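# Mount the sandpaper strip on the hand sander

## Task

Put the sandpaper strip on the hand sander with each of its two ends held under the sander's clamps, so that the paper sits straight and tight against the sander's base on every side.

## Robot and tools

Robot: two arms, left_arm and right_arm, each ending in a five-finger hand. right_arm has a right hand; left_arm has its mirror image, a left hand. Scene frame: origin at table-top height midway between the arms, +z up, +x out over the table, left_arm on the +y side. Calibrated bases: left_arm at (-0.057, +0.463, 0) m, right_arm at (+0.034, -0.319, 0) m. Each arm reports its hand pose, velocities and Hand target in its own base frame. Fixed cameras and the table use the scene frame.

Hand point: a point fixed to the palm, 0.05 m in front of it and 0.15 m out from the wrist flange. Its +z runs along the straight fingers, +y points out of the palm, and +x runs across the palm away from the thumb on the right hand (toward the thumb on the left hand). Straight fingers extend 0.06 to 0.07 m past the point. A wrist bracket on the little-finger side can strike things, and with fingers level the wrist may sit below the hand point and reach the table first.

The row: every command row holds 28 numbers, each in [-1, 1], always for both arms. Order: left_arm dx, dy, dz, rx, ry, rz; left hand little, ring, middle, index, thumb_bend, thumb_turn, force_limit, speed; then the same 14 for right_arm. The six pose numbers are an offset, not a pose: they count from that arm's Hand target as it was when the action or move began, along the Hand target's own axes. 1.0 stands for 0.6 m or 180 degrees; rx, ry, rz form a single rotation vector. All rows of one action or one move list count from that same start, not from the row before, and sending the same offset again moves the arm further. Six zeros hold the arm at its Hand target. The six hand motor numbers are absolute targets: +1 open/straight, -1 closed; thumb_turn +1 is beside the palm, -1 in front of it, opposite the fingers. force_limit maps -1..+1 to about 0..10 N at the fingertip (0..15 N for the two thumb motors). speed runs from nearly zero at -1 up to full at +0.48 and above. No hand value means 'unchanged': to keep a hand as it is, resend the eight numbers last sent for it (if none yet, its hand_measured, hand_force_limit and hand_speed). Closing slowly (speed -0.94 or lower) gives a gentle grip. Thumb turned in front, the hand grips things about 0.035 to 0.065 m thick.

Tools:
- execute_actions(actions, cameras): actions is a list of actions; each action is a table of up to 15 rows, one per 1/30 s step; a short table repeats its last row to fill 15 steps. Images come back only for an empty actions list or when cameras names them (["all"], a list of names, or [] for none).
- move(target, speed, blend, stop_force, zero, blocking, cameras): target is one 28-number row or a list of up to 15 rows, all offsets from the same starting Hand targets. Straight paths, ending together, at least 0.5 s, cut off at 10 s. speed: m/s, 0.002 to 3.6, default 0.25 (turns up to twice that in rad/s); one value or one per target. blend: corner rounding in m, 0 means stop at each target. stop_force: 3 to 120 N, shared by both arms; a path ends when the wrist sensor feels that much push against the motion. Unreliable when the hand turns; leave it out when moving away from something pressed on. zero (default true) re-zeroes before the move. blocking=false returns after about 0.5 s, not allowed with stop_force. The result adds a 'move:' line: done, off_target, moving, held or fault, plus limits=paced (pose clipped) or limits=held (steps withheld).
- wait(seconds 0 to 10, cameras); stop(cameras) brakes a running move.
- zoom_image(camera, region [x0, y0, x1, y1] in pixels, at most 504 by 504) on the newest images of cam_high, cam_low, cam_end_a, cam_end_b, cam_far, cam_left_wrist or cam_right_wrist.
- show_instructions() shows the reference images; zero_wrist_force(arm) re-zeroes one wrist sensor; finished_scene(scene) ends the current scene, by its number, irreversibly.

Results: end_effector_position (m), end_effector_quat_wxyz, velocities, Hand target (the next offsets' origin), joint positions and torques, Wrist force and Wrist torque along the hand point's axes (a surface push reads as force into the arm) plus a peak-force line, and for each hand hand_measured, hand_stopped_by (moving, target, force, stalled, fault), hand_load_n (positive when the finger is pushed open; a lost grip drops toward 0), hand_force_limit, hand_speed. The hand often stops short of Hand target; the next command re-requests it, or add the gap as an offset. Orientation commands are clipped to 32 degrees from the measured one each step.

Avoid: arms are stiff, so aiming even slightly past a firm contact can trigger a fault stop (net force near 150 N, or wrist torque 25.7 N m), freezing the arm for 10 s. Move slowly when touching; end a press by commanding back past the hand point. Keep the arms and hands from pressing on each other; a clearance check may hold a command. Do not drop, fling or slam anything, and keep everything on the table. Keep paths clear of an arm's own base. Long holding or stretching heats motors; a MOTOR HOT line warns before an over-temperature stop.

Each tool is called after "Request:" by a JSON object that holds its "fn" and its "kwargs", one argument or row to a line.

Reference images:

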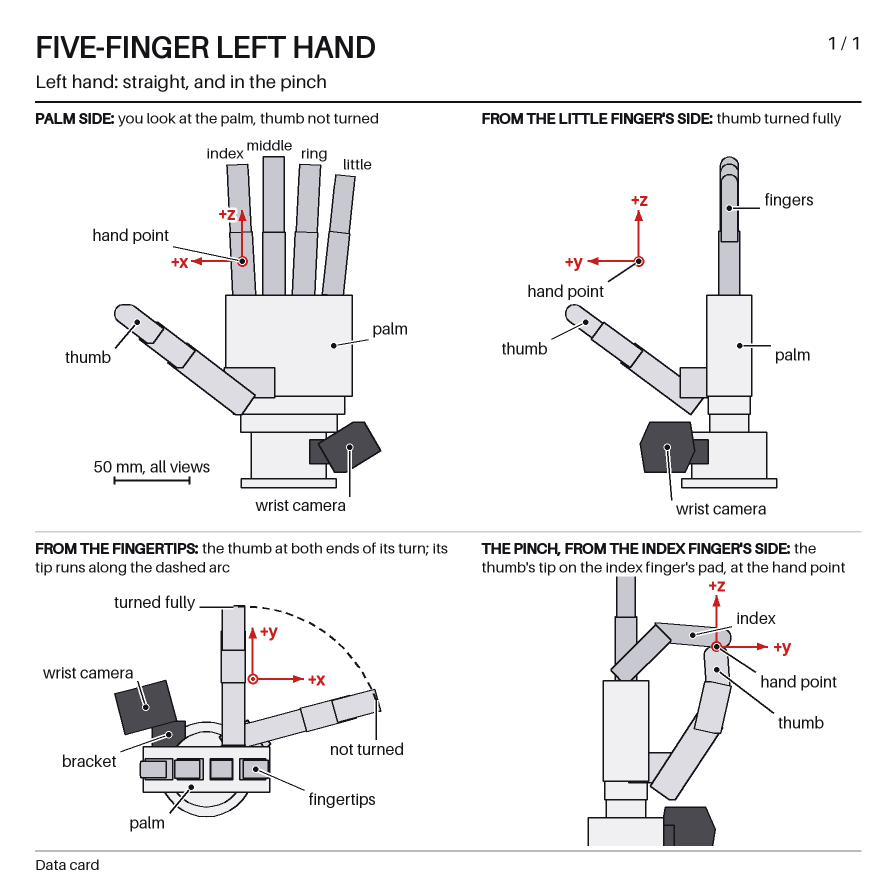

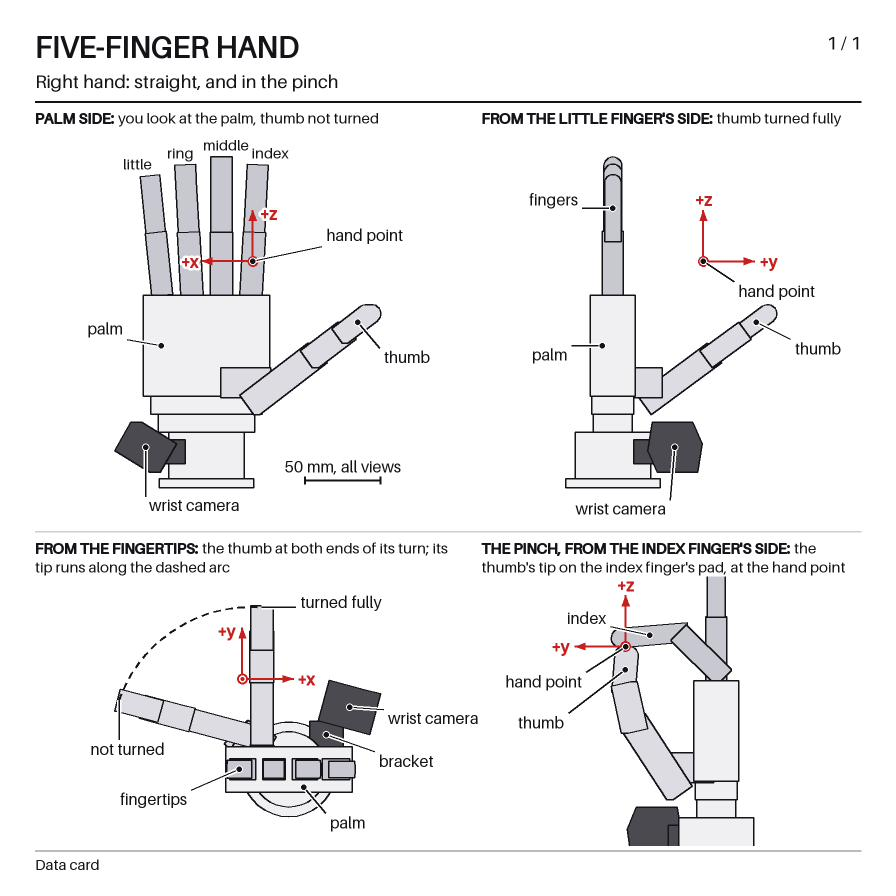

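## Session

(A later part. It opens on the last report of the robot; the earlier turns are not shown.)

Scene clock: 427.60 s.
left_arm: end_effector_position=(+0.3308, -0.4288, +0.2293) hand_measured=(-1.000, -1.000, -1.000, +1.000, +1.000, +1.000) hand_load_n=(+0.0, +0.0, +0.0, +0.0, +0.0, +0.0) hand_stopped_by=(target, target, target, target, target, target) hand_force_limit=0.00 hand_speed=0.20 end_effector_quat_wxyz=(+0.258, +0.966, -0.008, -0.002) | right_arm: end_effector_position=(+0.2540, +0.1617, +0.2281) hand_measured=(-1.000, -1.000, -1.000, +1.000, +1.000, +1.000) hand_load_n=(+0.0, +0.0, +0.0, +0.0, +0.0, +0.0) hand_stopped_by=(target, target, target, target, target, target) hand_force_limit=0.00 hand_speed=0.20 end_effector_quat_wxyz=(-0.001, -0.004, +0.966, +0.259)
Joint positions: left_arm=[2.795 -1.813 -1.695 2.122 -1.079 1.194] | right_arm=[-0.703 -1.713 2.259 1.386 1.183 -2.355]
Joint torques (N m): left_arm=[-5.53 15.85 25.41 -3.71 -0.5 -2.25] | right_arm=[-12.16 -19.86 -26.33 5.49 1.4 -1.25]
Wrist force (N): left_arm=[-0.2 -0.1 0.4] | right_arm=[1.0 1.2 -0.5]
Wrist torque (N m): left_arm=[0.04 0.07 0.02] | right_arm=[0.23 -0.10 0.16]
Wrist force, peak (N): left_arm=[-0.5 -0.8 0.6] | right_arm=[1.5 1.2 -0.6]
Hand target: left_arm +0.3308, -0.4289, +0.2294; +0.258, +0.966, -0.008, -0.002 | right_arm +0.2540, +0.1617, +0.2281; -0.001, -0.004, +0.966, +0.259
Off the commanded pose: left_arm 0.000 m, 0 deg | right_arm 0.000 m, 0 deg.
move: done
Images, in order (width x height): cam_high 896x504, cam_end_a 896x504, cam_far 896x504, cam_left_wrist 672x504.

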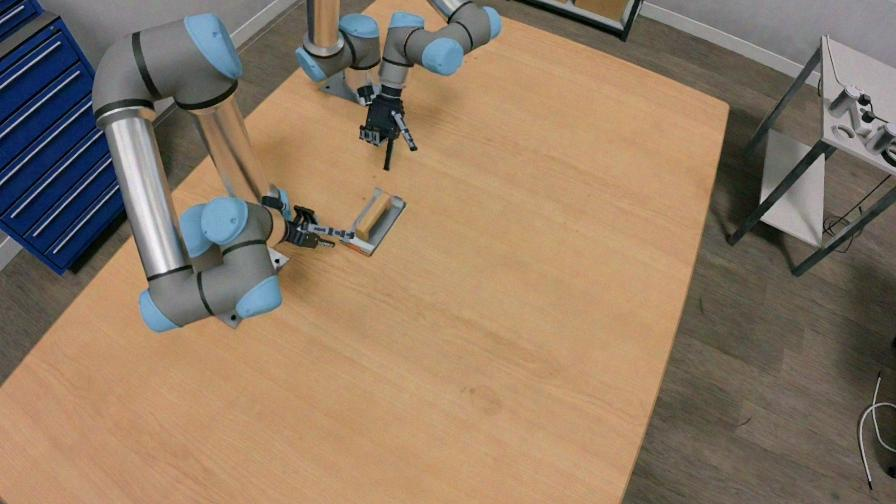

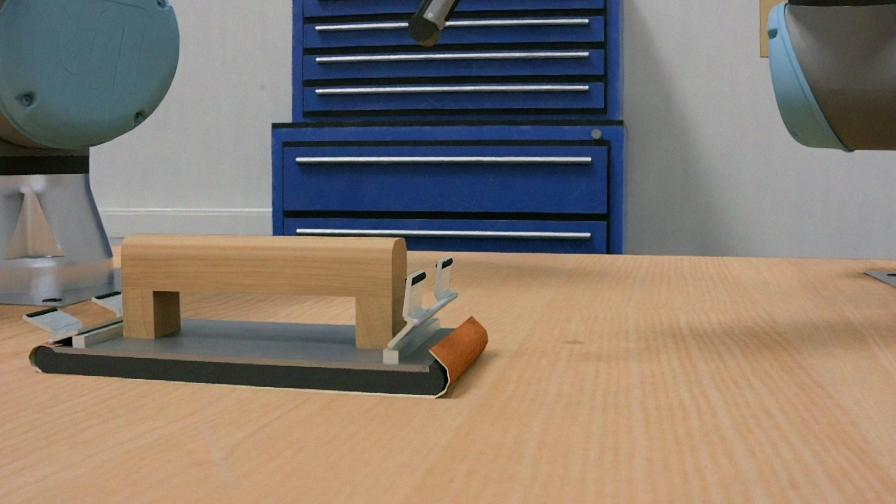

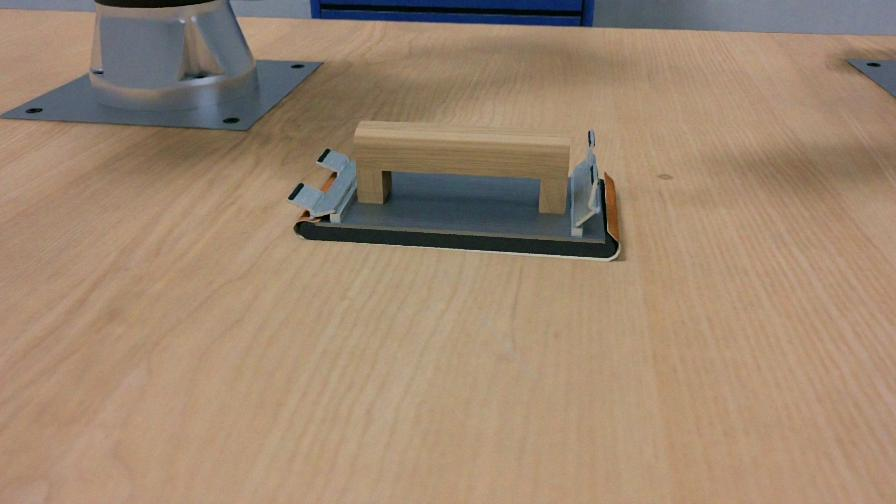

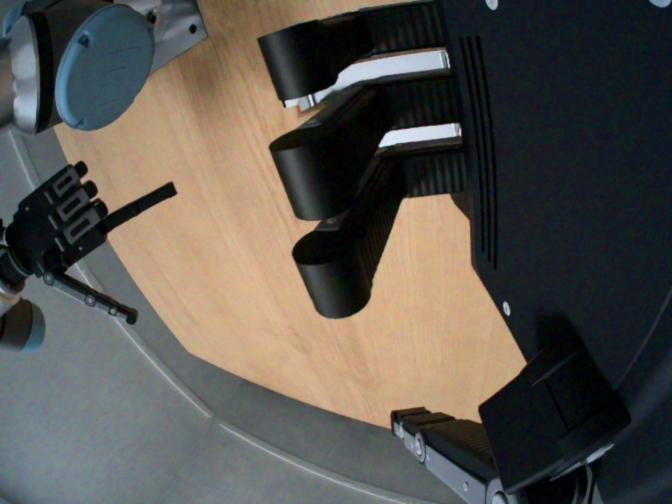

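Request:
{"fn": "move", "kwargs": {
  "target": [0,-0.06,0.1039,0,0,0,-1,-1,-1,1,1,1,0,0.2,0,0,0,0,0,0,-1,-1,-1,1,1,1,0,0.2],
  "speed": 0.1,
  "cameras": ["cam_high","cam_end_a","cam_far"]
}}

Request:
{"fn": "zoom_image", "kwargs": {
  "camera": "cam_high",
  "region": [310, 180, 430, 270]
}}

Request:
{"fn": "zoom_image", "kwargs": {
  "camera": "cam_end_a",
  "region": [340, 180, 560, 400]
}}

Request:
{"fn": "zoom_image", "kwargs": {
  "camera": "cam_far",
  "region": [520, 80, 680, 280]
}}

Scene clock: 442.97 s.
left_arm: end_effector_position=(+0.3308, -0.4288, +0.1576) hand_measured=(-1.000, -1.000, -1.000, +1.000, +1.000, +1.000) hand_load_n=(+0.0, +0.0, +0.0, +0.0, +0.0, +0.0) hand_stopped_by=(target, target, target, target, target, target) hand_force_limit=0.00 hand_speed=0.20 end_effector_quat_wxyz=(+0.258, +0.966, -0.008, -0.002) | right_arm: end_effector_position=(+0.2540, +0.1617, +0.2281) hand_measured=(-1.000, -1.000, -1.000, +1.000, +1.000, +1.000) hand_load_n=(+0.0, +0.0, +0.0, +0.0, -0.5, +0.0) hand_stopped_by=(target, target, target, target, target, target) hand_force_limit=0.00 hand_speed=0.20 end_effector_quat_wxyz=(-0.001, -0.004, +0.966, +0.259)
Joint positions: left_arm=[2.795 -1.889 -1.798 2.301 -1.079 1.194] | right_arm=[-0.703 -1.713 2.259 1.386 1.183 -2.355]
Joint torques (N m): left_arm=[-7.27 17.98 5.54 -0.67 1.95 -1.94] | right_arm=[-12.62 -19.96 -24.2 5.4 1.39 -1.26]
Wrist force (N): left_arm=[-0.4 -0.4 0.3] | right_arm=[1.3 1.1 -0.5]
Wrist torque (N m): left_arm=[-0.02 0.09 0.02] | right_arm=[0.22 -0.15 0.17]
Wrist force, peak (N): left_arm=[-0.3 -0.6 1.1] | right_arm=[1.1 1.6 -0.7]
Hand target: left_arm +0.3308, -0.4288, +0.1574; +0.258, +0.966, -0.008, -0.002 | right_arm +0.2540, +0.1617, +0.2281; -0.001, -0.004, +0.966, +0.259
Off the commanded pose: left_arm 0.000 m, 0 deg | right_arm 0.000 m, 0 deg.
move: done
Images, in order (width x height): cam_high 896x504, cam_end_a 896x504, cam_far 896x504.

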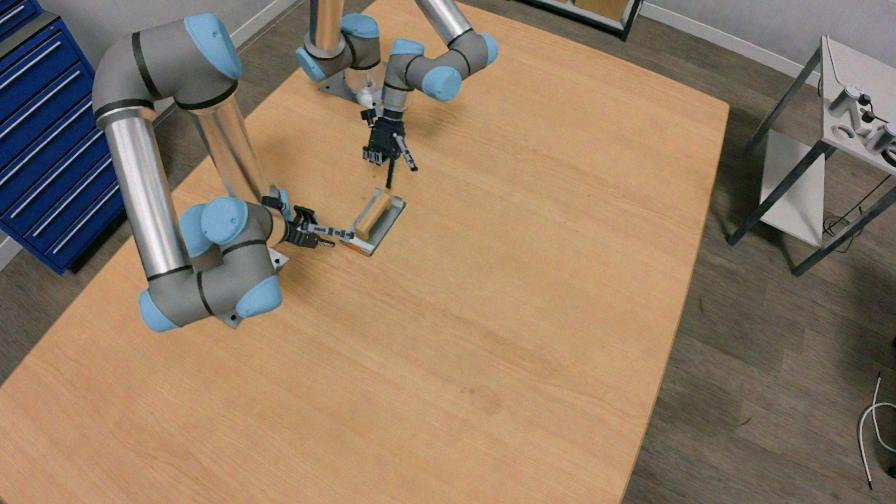

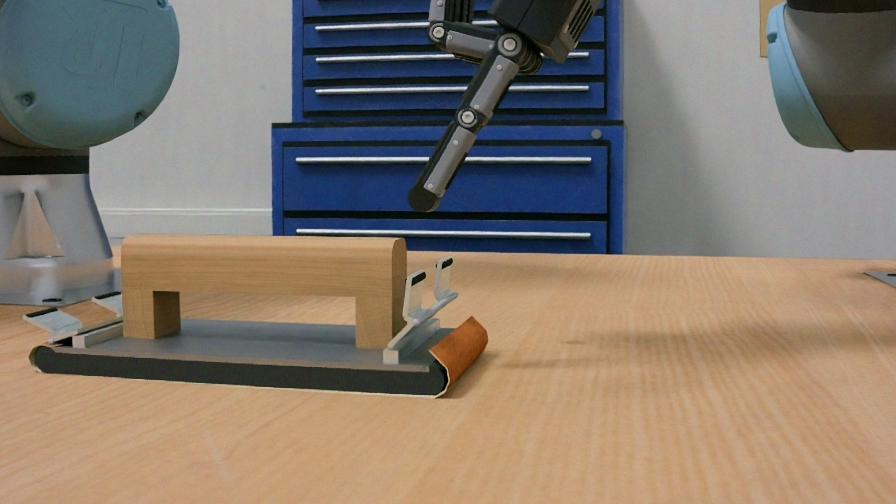

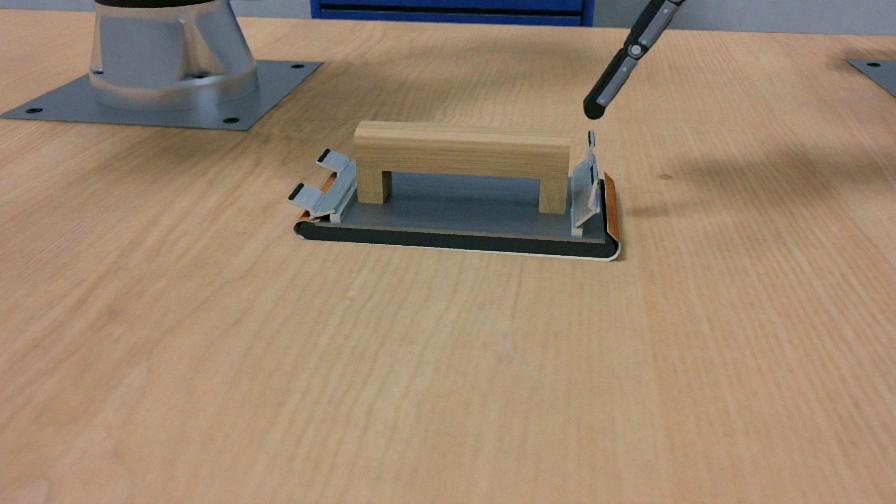

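Scaled by 4.200 from the camera's 896x504 image, which has a finer 1280x720 frame.

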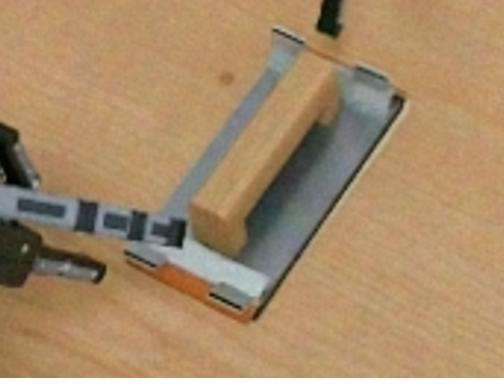

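Scaled by 2.291 from the camera's 896x504 image, which has a finer 1280x720 frame.

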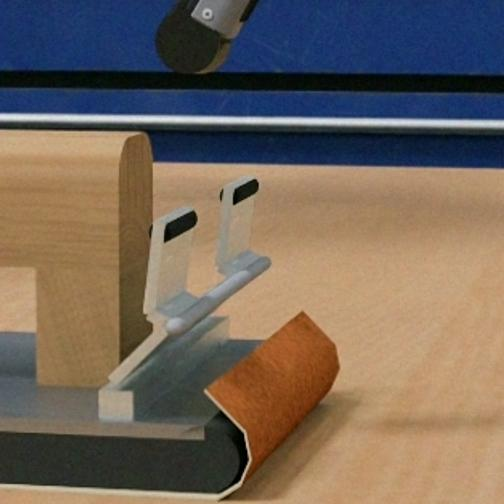

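Scaled by 2.520 from the camera's 896x504 image, which has a finer 1280x720 frame.

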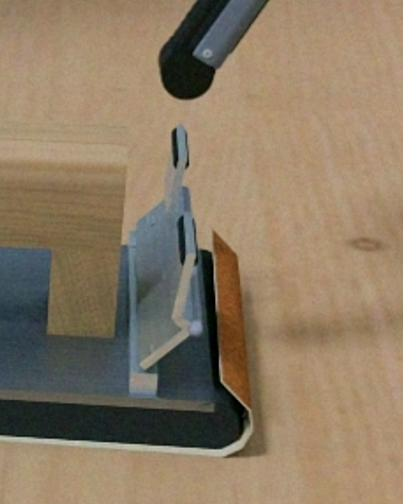

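Request:
{"fn": "move", "kwargs": {
  "target": [0,-0.0208,0.0361,0,0,0,-1,-1,-1,1,1,1,0,0.2,0,0,0,0,0,0,-1,-1,-1,1,1,1,0,0.2],
  "speed": 0.05,
  "stop_force": 5,
  "cameras": ["cam_end_a","cam_far"]
}}

Request:
{"fn": "zoom_image", "kwargs": {
  "camera": "cam_end_a",
  "region": [340, 180, 560, 400]
}}

Request:
{"fn": "zoom_image", "kwargs": {
  "camera": "cam_far",
  "region": [520, 80, 680, 280]
}}

Scene clock: 458.70 s.
left_arm: end_effector_position=(+0.3308, -0.4288, +0.1324) hand_measured=(-1.000, -1.000, -1.000, +1.000, +1.000, +1.000) hand_load_n=(+0.0, +0.5, +0.0, +0.0, +0.0, +0.0) hand_stopped_by=(target, target, target, target, target, target) hand_force_limit=0.00 hand_speed=0.20 end_effector_quat_wxyz=(+0.258, +0.966, -0.008, -0.002) | right_arm: end_effector_position=(+0.2540, +0.1617, +0.2281) hand_measured=(-1.000, -1.000, -1.000, +1.000, +1.000, +1.000) hand_load_n=(+0.0, +0.0, +0.0, +0.0, +0.0, +0.0) hand_stopped_by=(target, target, target, target, target, target) hand_force_limit=0.00 hand_speed=0.20 end_effector_quat_wxyz=(-0.001, -0.004, +0.966, +0.259)
Joint positions: left_arm=[2.795 -1.922 -1.827 2.364 -1.079 1.194] | right_arm=[-0.703 -1.713 2.259 1.386 1.183 -2.355]
Joint torques (N m): left_arm=[-1.67 18.92 5.17 -0.78 0.02 -2.03] | right_arm=[-12.22 -19.79 -22.73 5.4 1.37 -1.14]
Wrist force (N): left_arm=[-0.6 -0.3 0.5] | right_arm=[1.4 0.8 -0.5]
Wrist torque (N m): left_arm=[0.00 0.13 0.00] | right_arm=[0.18 -0.17 0.18]
Wrist force, peak (N): left_arm=[-0.6 -0.5 0.8] | right_arm=[1.5 1.3 -0.5]
Hand target: left_arm +0.3308, -0.4288, +0.1324; +0.258, +0.966, -0.008, -0.002 | right_arm +0.2540, +0.1617, +0.2281; -0.001, -0.004, +0.966, +0.259
Off the commanded pose: left_arm 0.000 m, 0 deg | right_arm 0.000 m, 0 deg.
move: done
Images, in order (width x height): cam_end_a 896x504, cam_far 896x504.

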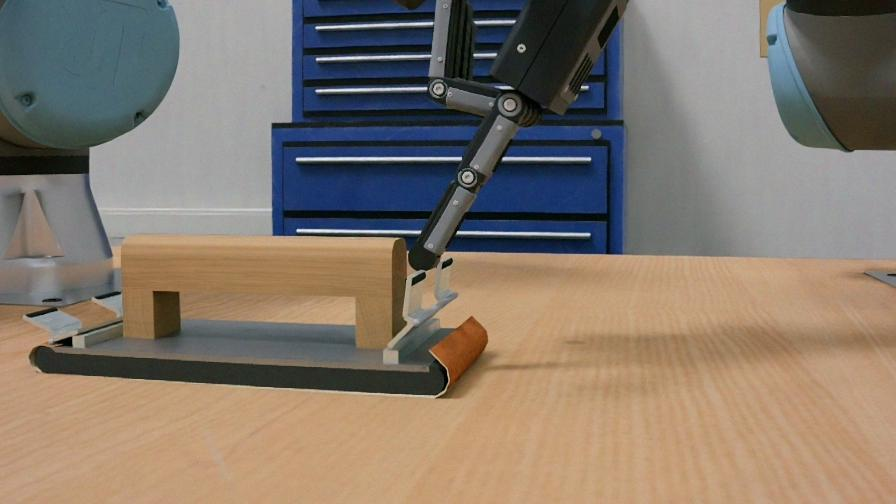

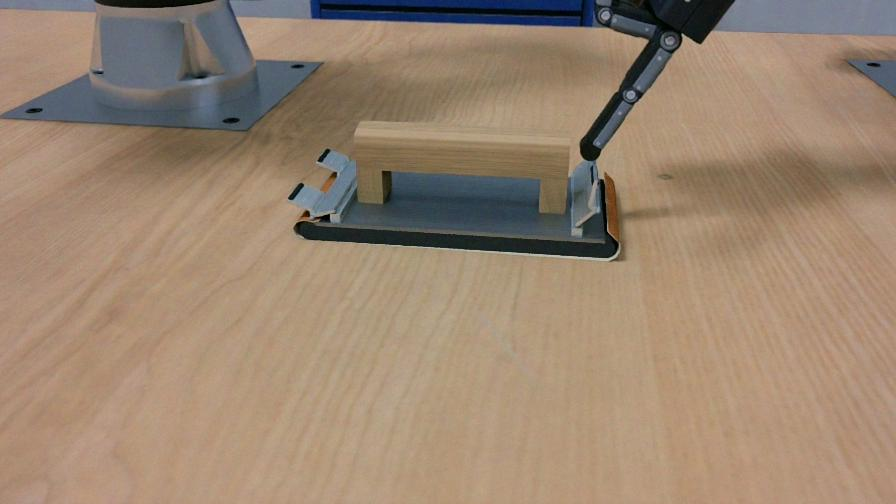

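Scaled by 2.291 from the camera's 896x504 image, which has a finer 1280x720 frame.

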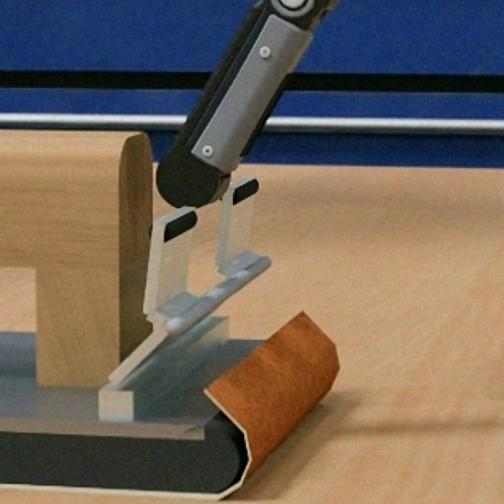

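Scaled by 2.520 from the camera's 896x504 image, which has a finer 1280x720 frame.

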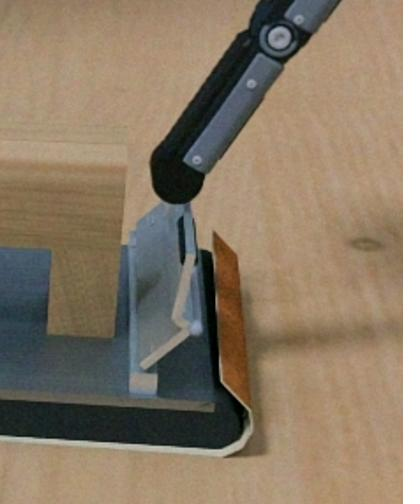

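Request:
{"fn": "move", "kwargs": {
  "target": [0,0.0024,0.0091,0,0,0,-1,-1,-1,1,1,1,0,0.2,0,0,0,0,0,0,-1,-1,-1,1,1,1,0,0.2],
  "speed": 0.02,
  "stop_force": 8,
  "cameras": ["cam_end_a","cam_end_b"]
}}

Request:
{"fn": "zoom_image", "kwargs": {
  "camera": "cam_end_a",
  "region": [340, 180, 560, 400]
}}

Scene clock: 470.17 s.
left_arm: end_effector_position=(+0.3307, -0.4328, +0.1284) hand_measured=(-1.000, -1.000, -1.000, +1.000, +1.000, +1.000) hand_load_n=(+0.0, +0.0, +0.0, +0.0, -0.5, +0.0) hand_stopped_by=(target, target, target, target, target, target) hand_force_limit=0.00 hand_speed=0.20 end_effector_quat_wxyz=(+0.258, +0.966, -0.008, -0.002) | right_arm: end_effector_position=(+0.2540, +0.1617, +0.2281) hand_measured=(-1.000, -1.000, -1.000, +1.000, +1.000, +1.000) hand_load_n=(+0.0, +0.0, +0.0, +0.0, +0.0, +0.0) hand_stopped_by=(target, target, target, target, target, target) hand_force_limit=0.00 hand_speed=0.20 end_effector_quat_wxyz=(-0.001, -0.004, +0.966, +0.259)
Joint positions: left_arm=[2.785 -1.932 -1.824 2.375 -1.081 1.183] | right_arm=[-0.703 -1.713 2.259 1.386 1.183 -2.355]
Joint torques (N m): left_arm=[-6.31 19.62 23.27 -0.84 -0.6 -2.08] | right_arm=[-12.05 -20.33 -21.37 5.28 1.42 -1.17]
Wrist force (N): left_arm=[-0.5 -0.2 0.5] | right_arm=[0.9 1.2 -0.6]
Wrist torque (N m): left_arm=[0.00 0.12 0.00] | right_arm=[0.24 -0.09 0.15]
Wrist force, peak (N): left_arm=[-0.5 -0.6 0.6] | right_arm=[1.4 1.4 -0.5]
Hand target: left_arm +0.3307, -0.4328, +0.1284; +0.258, +0.966, -0.008, -0.002 | right_arm +0.2540, +0.1617, +0.2281; -0.001, -0.004, +0.966, +0.259
Off the commanded pose: left_arm 0.000 m, 0 deg | right_arm 0.000 m, 0 deg.
move: done
Images, in order (width x height): cam_end_a 896x504, cam_end_b 896x504.

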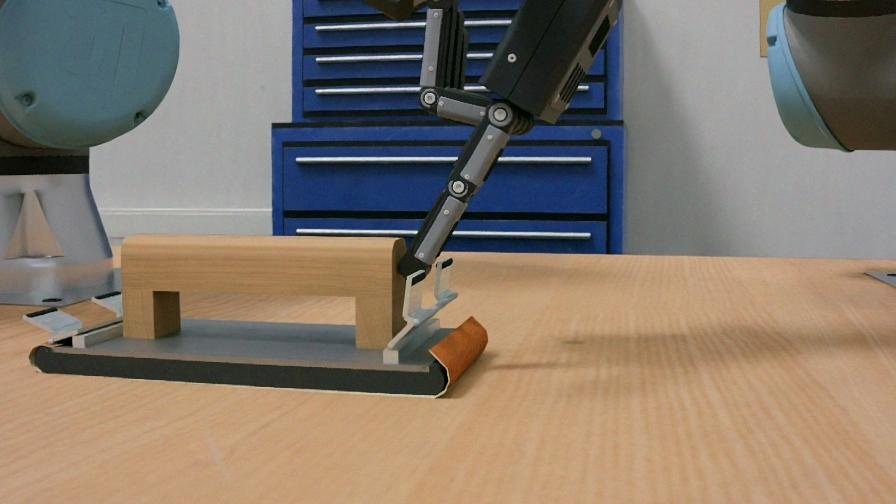

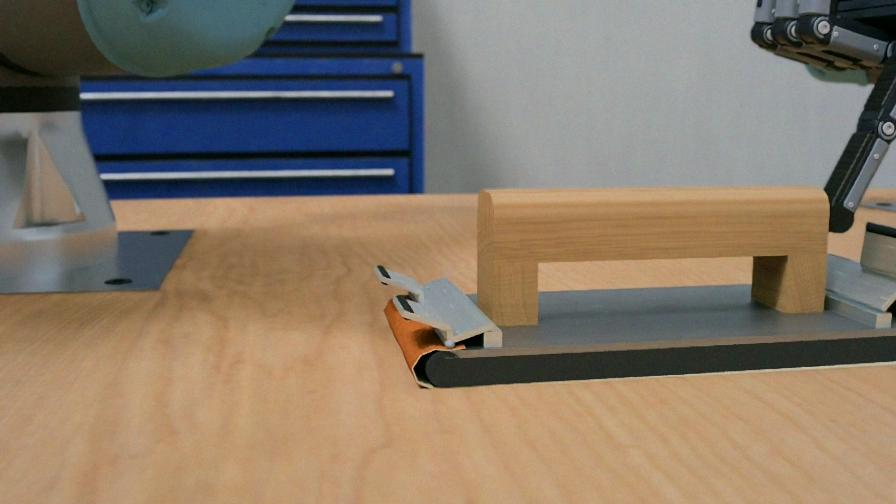

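Scaled by 2.291 from the camera's 896x504 image, which has a finer 1280x720 frame.

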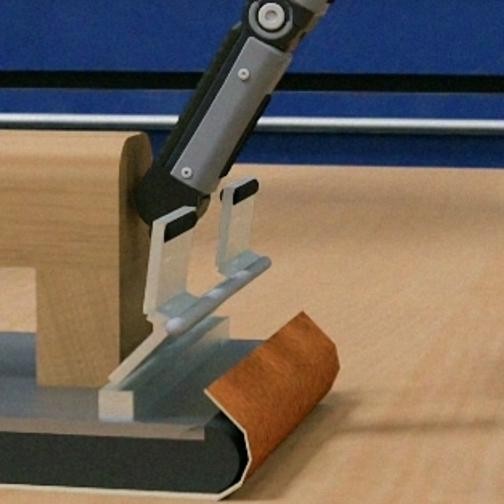

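Request:
{"fn": "move", "kwargs": {
  "target": [0,0.0043,0.0025,0,0,0,-1,-1,-1,1,1,1,0,0.2,0,0,0,0,0,0,-1,-1,-1,1,1,1,0,0.2],
  "speed": 0.015,
  "stop_force": 12,
  "cameras": ["cam_end_b"]
}}

Request:
{"fn": "zoom_image", "kwargs": {
  "camera": "cam_end_b",
  "region": [340, 190, 560, 410]
}}

Scene clock: 480.87 s.
left_arm: end_effector_position=(+0.3307, -0.4357, +0.1284) hand_measured=(-1.000, -1.000, -1.000, +1.000, +1.000, +1.000) hand_load_n=(+0.0, +0.0, +0.0, +0.0, +0.0, +0.0) hand_stopped_by=(target, target, target, target, target, target) hand_force_limit=0.00 hand_speed=0.20 end_effector_quat_wxyz=(+0.258, +0.966, -0.008, -0.002) | right_arm: end_effector_position=(+0.2540, +0.1617, +0.2281) hand_measured=(-1.000, -1.000, -1.000, +1.000, +1.000, +1.000) hand_load_n=(+0.0, +0.0, +0.0, +0.0, +0.0, +0.0) hand_stopped_by=(target, target, target, target, target, target) hand_force_limit=0.00 hand_speed=0.20 end_effector_quat_wxyz=(-0.001, -0.004, +0.966, +0.259)
Joint positions: left_arm=[2.777 -1.936 -1.818 2.376 -1.082 1.174] | right_arm=[-0.703 -1.713 2.259 1.386 1.183 -2.355]
Joint torques (N m): left_arm=[-7.24 18.04 23.63 -0.51 -0.11 -2.04] | right_arm=[-12.21 -19.63 -19.17 5.35 1.33 -1.08]
Wrist force (N): left_arm=[-0.6 -1.9 -0.9] | right_arm=[1.1 1.1 -0.3]
Wrist torque (N m): left_arm=[0.13 0.12 0.00] | right_arm=[0.21 -0.13 0.16]
Wrist force, peak (N): left_arm=[-0.3 -2.4 -0.8] | right_arm=[1.3 1.3 -0.7]
Hand target: left_arm +0.3307, -0.4357, +0.1284; +0.258, +0.966, -0.008, -0.002 | right_arm +0.2540, +0.1617, +0.2281; -0.001, -0.004, +0.966, +0.259
Off the commanded pose: left_arm 0.000 m, 0 deg | right_arm 0.000 m, 0 deg.
move: done
Images, in order (width x height): cam_end_b 896x504.

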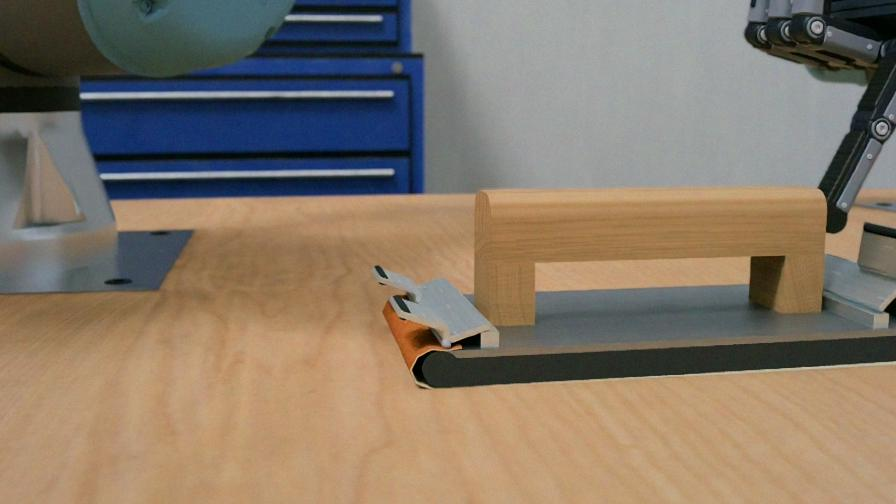

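Scaled by 2.291 from the camera's 896x504 image, which has a finer 1280x720 frame.

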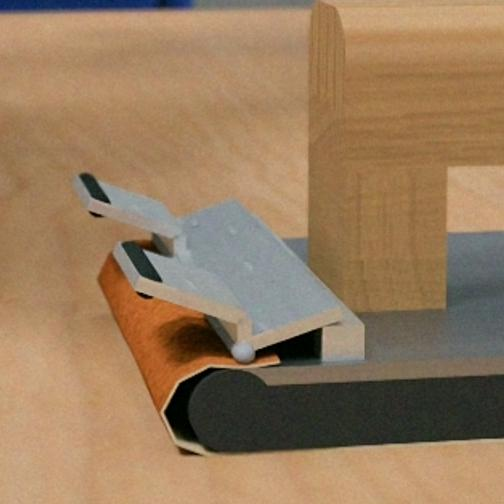

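Request:
{"fn": "move", "kwargs": {
  "target": [0,0.0036,0.0021,0,0,0,-1,-1,-1,1,1,1,0,0.2,0,0,0,0,0,0,-1,-1,-1,1,1,1,0,0.2],
  "speed": 0.015,
  "stop_force": 12,
  "cameras": ["cam_end_b"]
}}

Request:
{"fn": "zoom_image", "kwargs": {
  "camera": "cam_end_b",
  "region": [340, 190, 560, 410]
}}

Scene clock: 489.50 s.
left_arm: end_effector_position=(+0.3306, -0.4382, +0.1284) hand_measured=(-1.000, -1.000, -1.000, +1.000, +1.000, +1.000) hand_load_n=(+0.5, +0.0, +0.0, +0.5, +0.0, +0.0) hand_stopped_by=(target, target, target, target, target, target) hand_force_limit=0.00 hand_speed=0.20 end_effector_quat_wxyz=(+0.258, +0.966, -0.008, -0.002) | right_arm: end_effector_position=(+0.2540, +0.1617, +0.2281) hand_measured=(-1.000, -1.000, -1.000, +1.000, +1.000, +1.000) hand_load_n=(+0.0, +0.0, +0.0, +0.0, +0.0, +0.0) hand_stopped_by=(target, target, target, target, target, target) hand_force_limit=0.00 hand_speed=0.20 end_effector_quat_wxyz=(-0.001, -0.004, +0.966, +0.259)
Joint positions: left_arm=[2.771 -1.938 -1.812 2.377 -1.084 1.167] | right_arm=[-0.703 -1.713 2.259 1.386 1.183 -2.355]
Joint torques (N m): left_arm=[-6.9 18.75 23.82 -0.67 -0.08 -1.91] | right_arm=[-12.65 -20.31 -17.8 5.27 1.35 -1.09]
Wrist force (N): left_arm=[-0.4 -2.6 -2.0] | right_arm=[1.2 1.2 -0.3]
Wrist torque (N m): left_arm=[0.18 0.10 0.02] | right_arm=[0.23 -0.15 0.18]
Wrist force, peak (N): left_arm=[-0.4 -2.6 -2.0] | right_arm=[1.3 1.5 -0.6]
Hand target: left_arm +0.3306, -0.4382, +0.1284; +0.258, +0.966, -0.008, -0.002 | right_arm +0.2540, +0.1617, +0.2281; -0.001, -0.004, +0.966, +0.259
Off the commanded pose: left_arm 0.000 m, 0 deg | right_arm 0.000 m, 0 deg.
move: done
Images, in order (width x height): cam_end_b 896x504.

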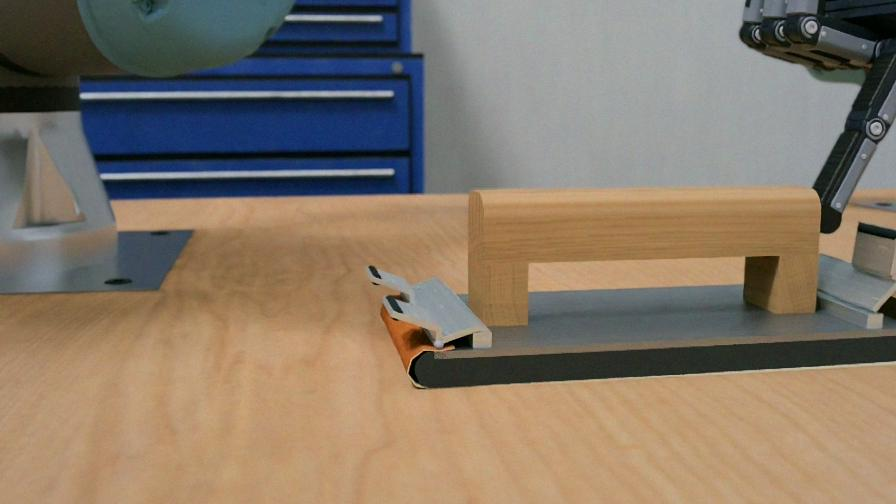

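Scaled by 2.291 from the camera's 896x504 image, which has a finer 1280x720 frame.

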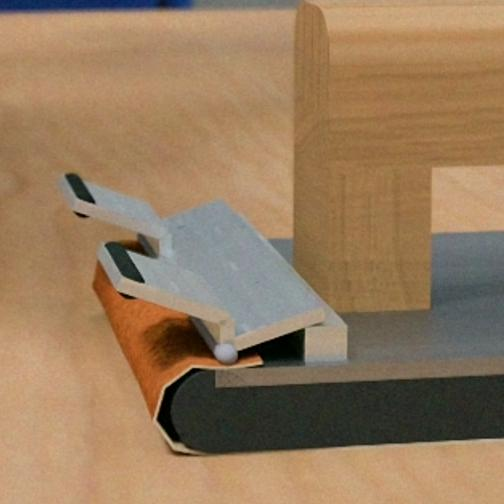

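Request:
{"fn": "move", "kwargs": {
  "target": [0,0.0036,0.0021,0,0,0,-1,-1,-1,1,1,1,0,0.2,0,0,0,0,0,0,-1,-1,-1,1,1,1,0,0.2],
  "speed": 0.015,
  "stop_force": 12,
  "cameras": ["cam_end_b","cam_end_a"]
}}

Request:
{"fn": "zoom_image", "kwargs": {
  "camera": "cam_end_b",
  "region": [340, 190, 560, 410]
}}

Request:
{"fn": "zoom_image", "kwargs": {
  "camera": "cam_end_a",
  "region": [340, 180, 560, 400]
}}

Scene clock: 495.93 s.
left_arm: end_effector_position=(+0.3306, -0.4407, +0.1284) hand_measured=(-1.000, -1.000, -1.000, +1.000, +1.000, +1.000) hand_load_n=(+0.0, +0.0, +0.0, +0.5, +0.0, +0.0) hand_stopped_by=(target, target, target, target, target, target) hand_force_limit=0.00 hand_speed=0.20 end_effector_quat_wxyz=(+0.258, +0.966, -0.008, -0.002) | right_arm: end_effector_position=(+0.2540, +0.1617, +0.2281) hand_measured=(-1.000, -1.000, -1.000, +1.000, +1.000, +1.000) hand_load_n=(+0.0, +0.0, +0.0, +0.0, +0.0, +0.0) hand_stopped_by=(target, target, target, target, target, target) hand_force_limit=0.00 hand_speed=0.20 end_effector_quat_wxyz=(-0.001, -0.004, +0.966, +0.259)
Joint positions: left_arm=[2.765 -1.941 -1.807 2.378 -1.085 1.161] | right_arm=[-0.703 -1.713 2.259 1.386 1.183 -2.355]
Joint torques (N m): left_arm=[-8.5 18.55 24.49 -0.53 0.43 -1.91] | right_arm=[-12.29 -20.02 -16.12 5.26 1.41 -1.08]
Wrist force (N): left_arm=[-0.2 -4.2 -3.8] | right_arm=[1.1 1.1 -0.3]
Wrist torque (N m): left_arm=[0.31 0.10 0.04] | right_arm=[0.21 -0.12 0.16]
Wrist force, peak (N): left_arm=[-0.1 -4.9 -4.5] | right_arm=[1.2 1.4 -0.8]
Hand target: left_arm +0.3306, -0.4407, +0.1284; +0.258, +0.966, -0.008, -0.002 | right_arm +0.2540, +0.1617, +0.2281; -0.001, -0.004, +0.966, +0.259
Off the commanded pose: left_arm 0.000 m, 0 deg | right_arm 0.000 m, 0 deg.
move: done
Images, in order (width x height): cam_end_a 896x504, cam_end_b 896x504.

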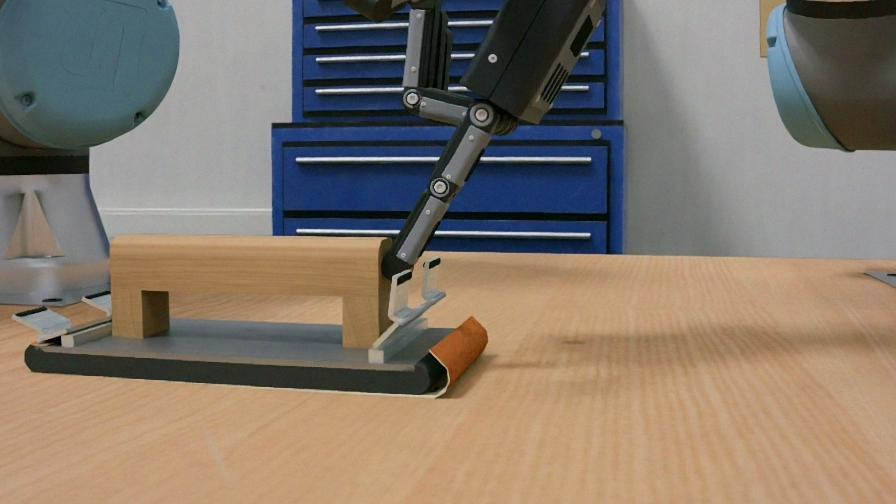

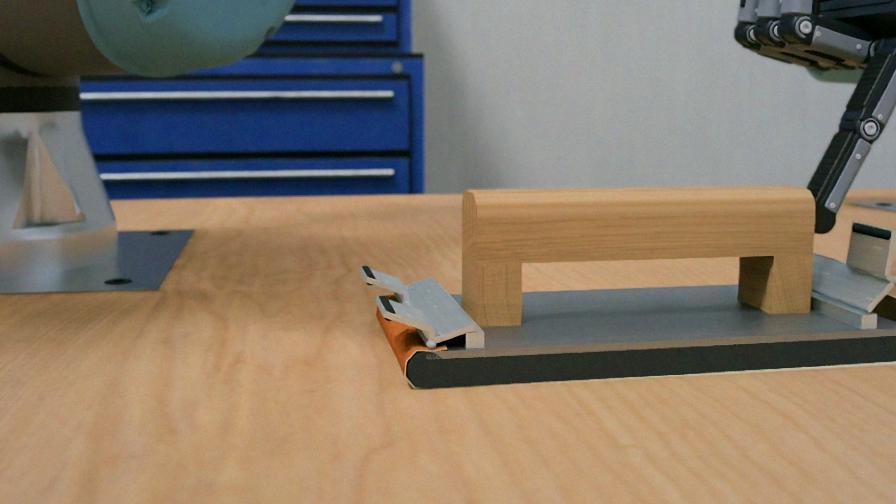

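Scaled by 2.291 from the camera's 896x504 image, which has a finer 1280x720 frame.

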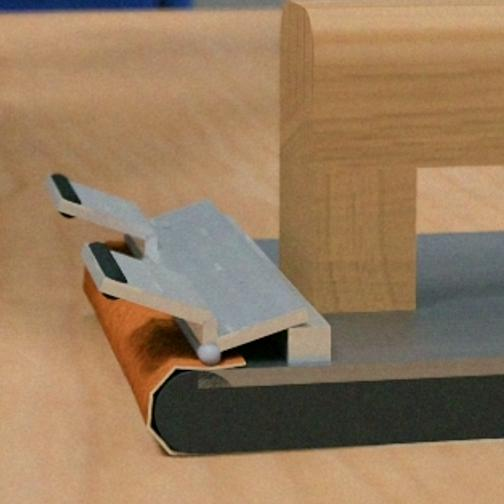

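Scaled by 2.291 from the camera's 896x504 image, which has a finer 1280x720 frame.

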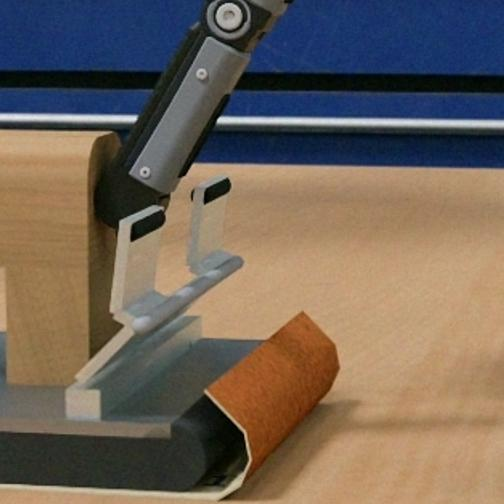

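Request:
{"fn": "move", "kwargs": {
  "target": [
    [0,0.0211,-0.0621,0,0,0,-1,-1,-1,1,1,1,0,0.2,0,0,0,0,0,0,-1,-1,-1,1,1,1,0,0.2],
    [0,-0.0667,-0.0935,0,0,0,-1,-1,-1,1,1,1,0,0.2,0,0,0,0,0,0,-1,-1,-1,1,1,1,0,0.2],
    [0,-0.112,0.0016,0,0,0,-1,-1,-1,1,1,1,0,0.2,0,0,0,0,0,0,-1,-1,-1,1,1,1,0,0.2]
  ],
  "speed": [0.06,0.1,0.08],
  "blend": [0.008,0.01,0],
  "cameras": ["cam_end_a","cam_far","cam_high"]
}}

Request:
{"fn": "zoom_image", "kwargs": {
  "camera": "cam_end_a",
  "region": [340, 200, 620, 420]
}}

Request:
{"fn": "zoom_image", "kwargs": {
  "camera": "cam_far",
  "region": [520, 120, 720, 280]
}}

Request:
{"fn": "zoom_image", "kwargs": {
  "camera": "cam_high",
  "region": [310, 180, 430, 270]
}}

Scene clock: 544.30 s.
left_arm: end_effector_position=(+0.3315, -0.3830, +0.0941) hand_measured=(-1.000, -1.000, -1.000, +1.000, +1.000, +1.000) hand_load_n=(+0.5, +0.0, +0.0, +0.0, +0.0, +0.0) hand_stopped_by=(target, target, target, target, target, target) hand_force_limit=0.00 hand_speed=0.20 end_effector_quat_wxyz=(+0.258, +0.966, -0.008, -0.002) | right_arm: end_effector_position=(+0.2540, +0.1617, +0.2281) hand_measured=(-1.000, -1.000, -1.000, +1.000, +1.000, +1.000) hand_load_n=(-0.5, +0.0, +0.0, +0.0, +0.0, +0.0) hand_stopped_by=(target, target, target, target, target, target) hand_force_limit=0.00 hand_speed=0.20 end_effector_quat_wxyz=(-0.001, -0.004, +0.966, +0.259)
Joint positions: left_arm=[2.919 -1.938 -1.95 2.435 -1.06 1.334] | right_arm=[-0.703 -1.713 2.259 1.386 1.183 -2.355]
Joint torques (N m): left_arm=[-6.1 16.81 3.04 -0.91 -0.6 -1.9] | right_arm=[-11.79 -19.87 -13.72 5.2 1.41 -1.05]
Wrist force (N): left_arm=[-0.4 0.0 0.5] | right_arm=[1.0 1.2 -0.6]
Wrist torque (N m): left_arm=[0.04 0.09 0.00] | right_arm=[0.25 -0.10 0.16]
Wrist force, peak (N): left_arm=[-0.2 -4.1 -4.0] | right_arm=[1.3 1.3 -0.8]
Hand target: left_arm +0.3316, -0.3830, +0.0940; +0.258, +0.966, -0.008, -0.002 | right_arm +0.2540, +0.1617, +0.2281; -0.001, -0.004, +0.966, +0.259
Off the commanded pose: left_arm 0.000 m, 0 deg | right_arm 0.000 m, 0 deg.
move: done
Images, in order (width x height): cam_high 896x504, cam_end_a 896x504, cam_far 896x504.

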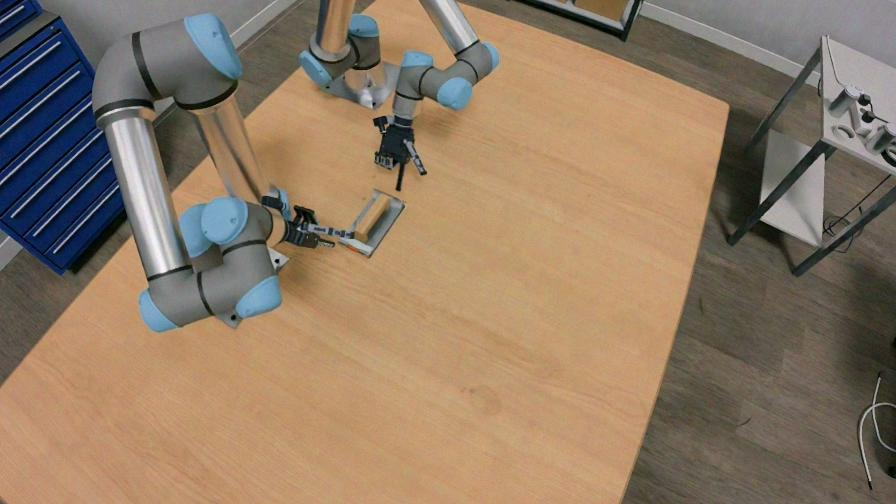

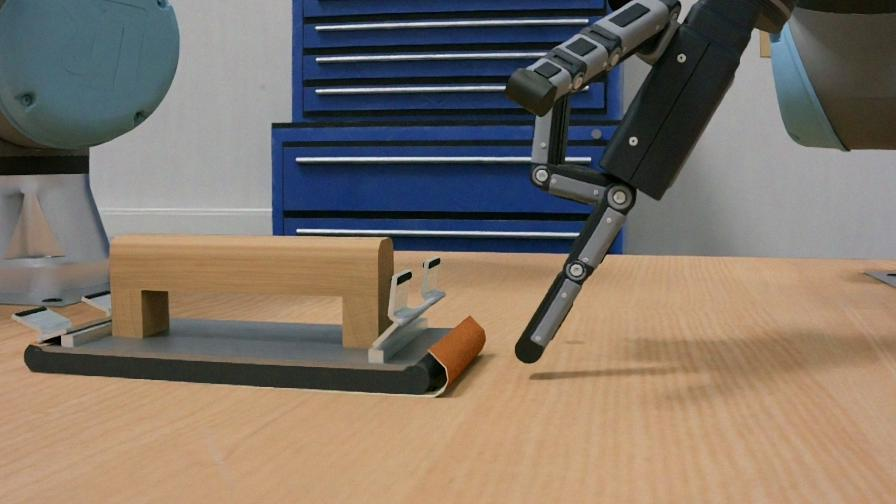

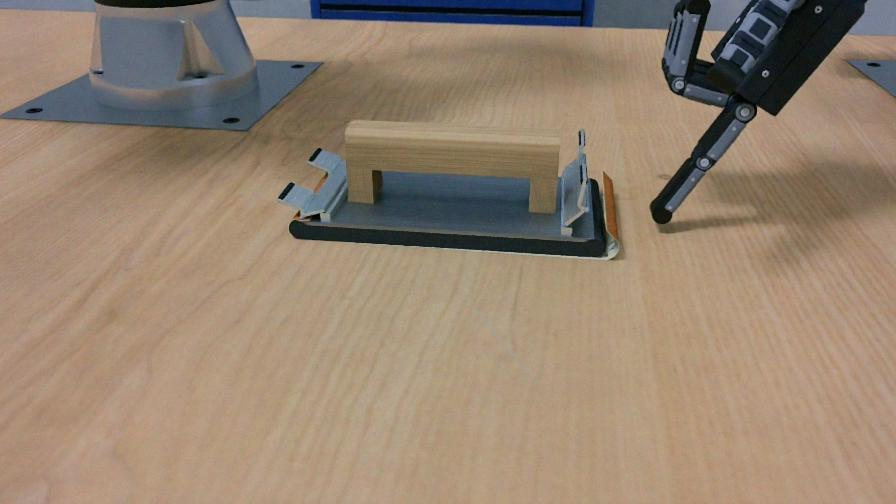

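Scaled by 1.800 from the camera's 896x504 image, which has a finer 1280x720 frame.

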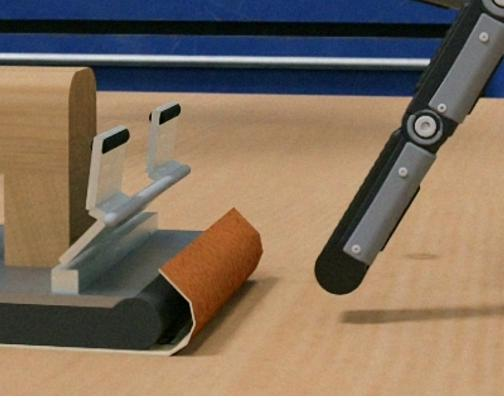

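Scaled by 2.520 from the camera's 896x504 image, which has a finer 1280x720 frame.

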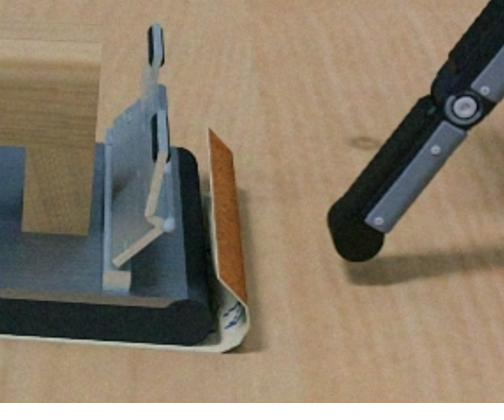

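Scaled by 4.200 from the camera's 896x504 image, which has a finer 1280x720 frame.

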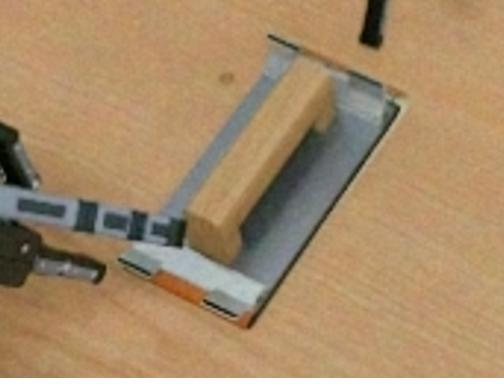

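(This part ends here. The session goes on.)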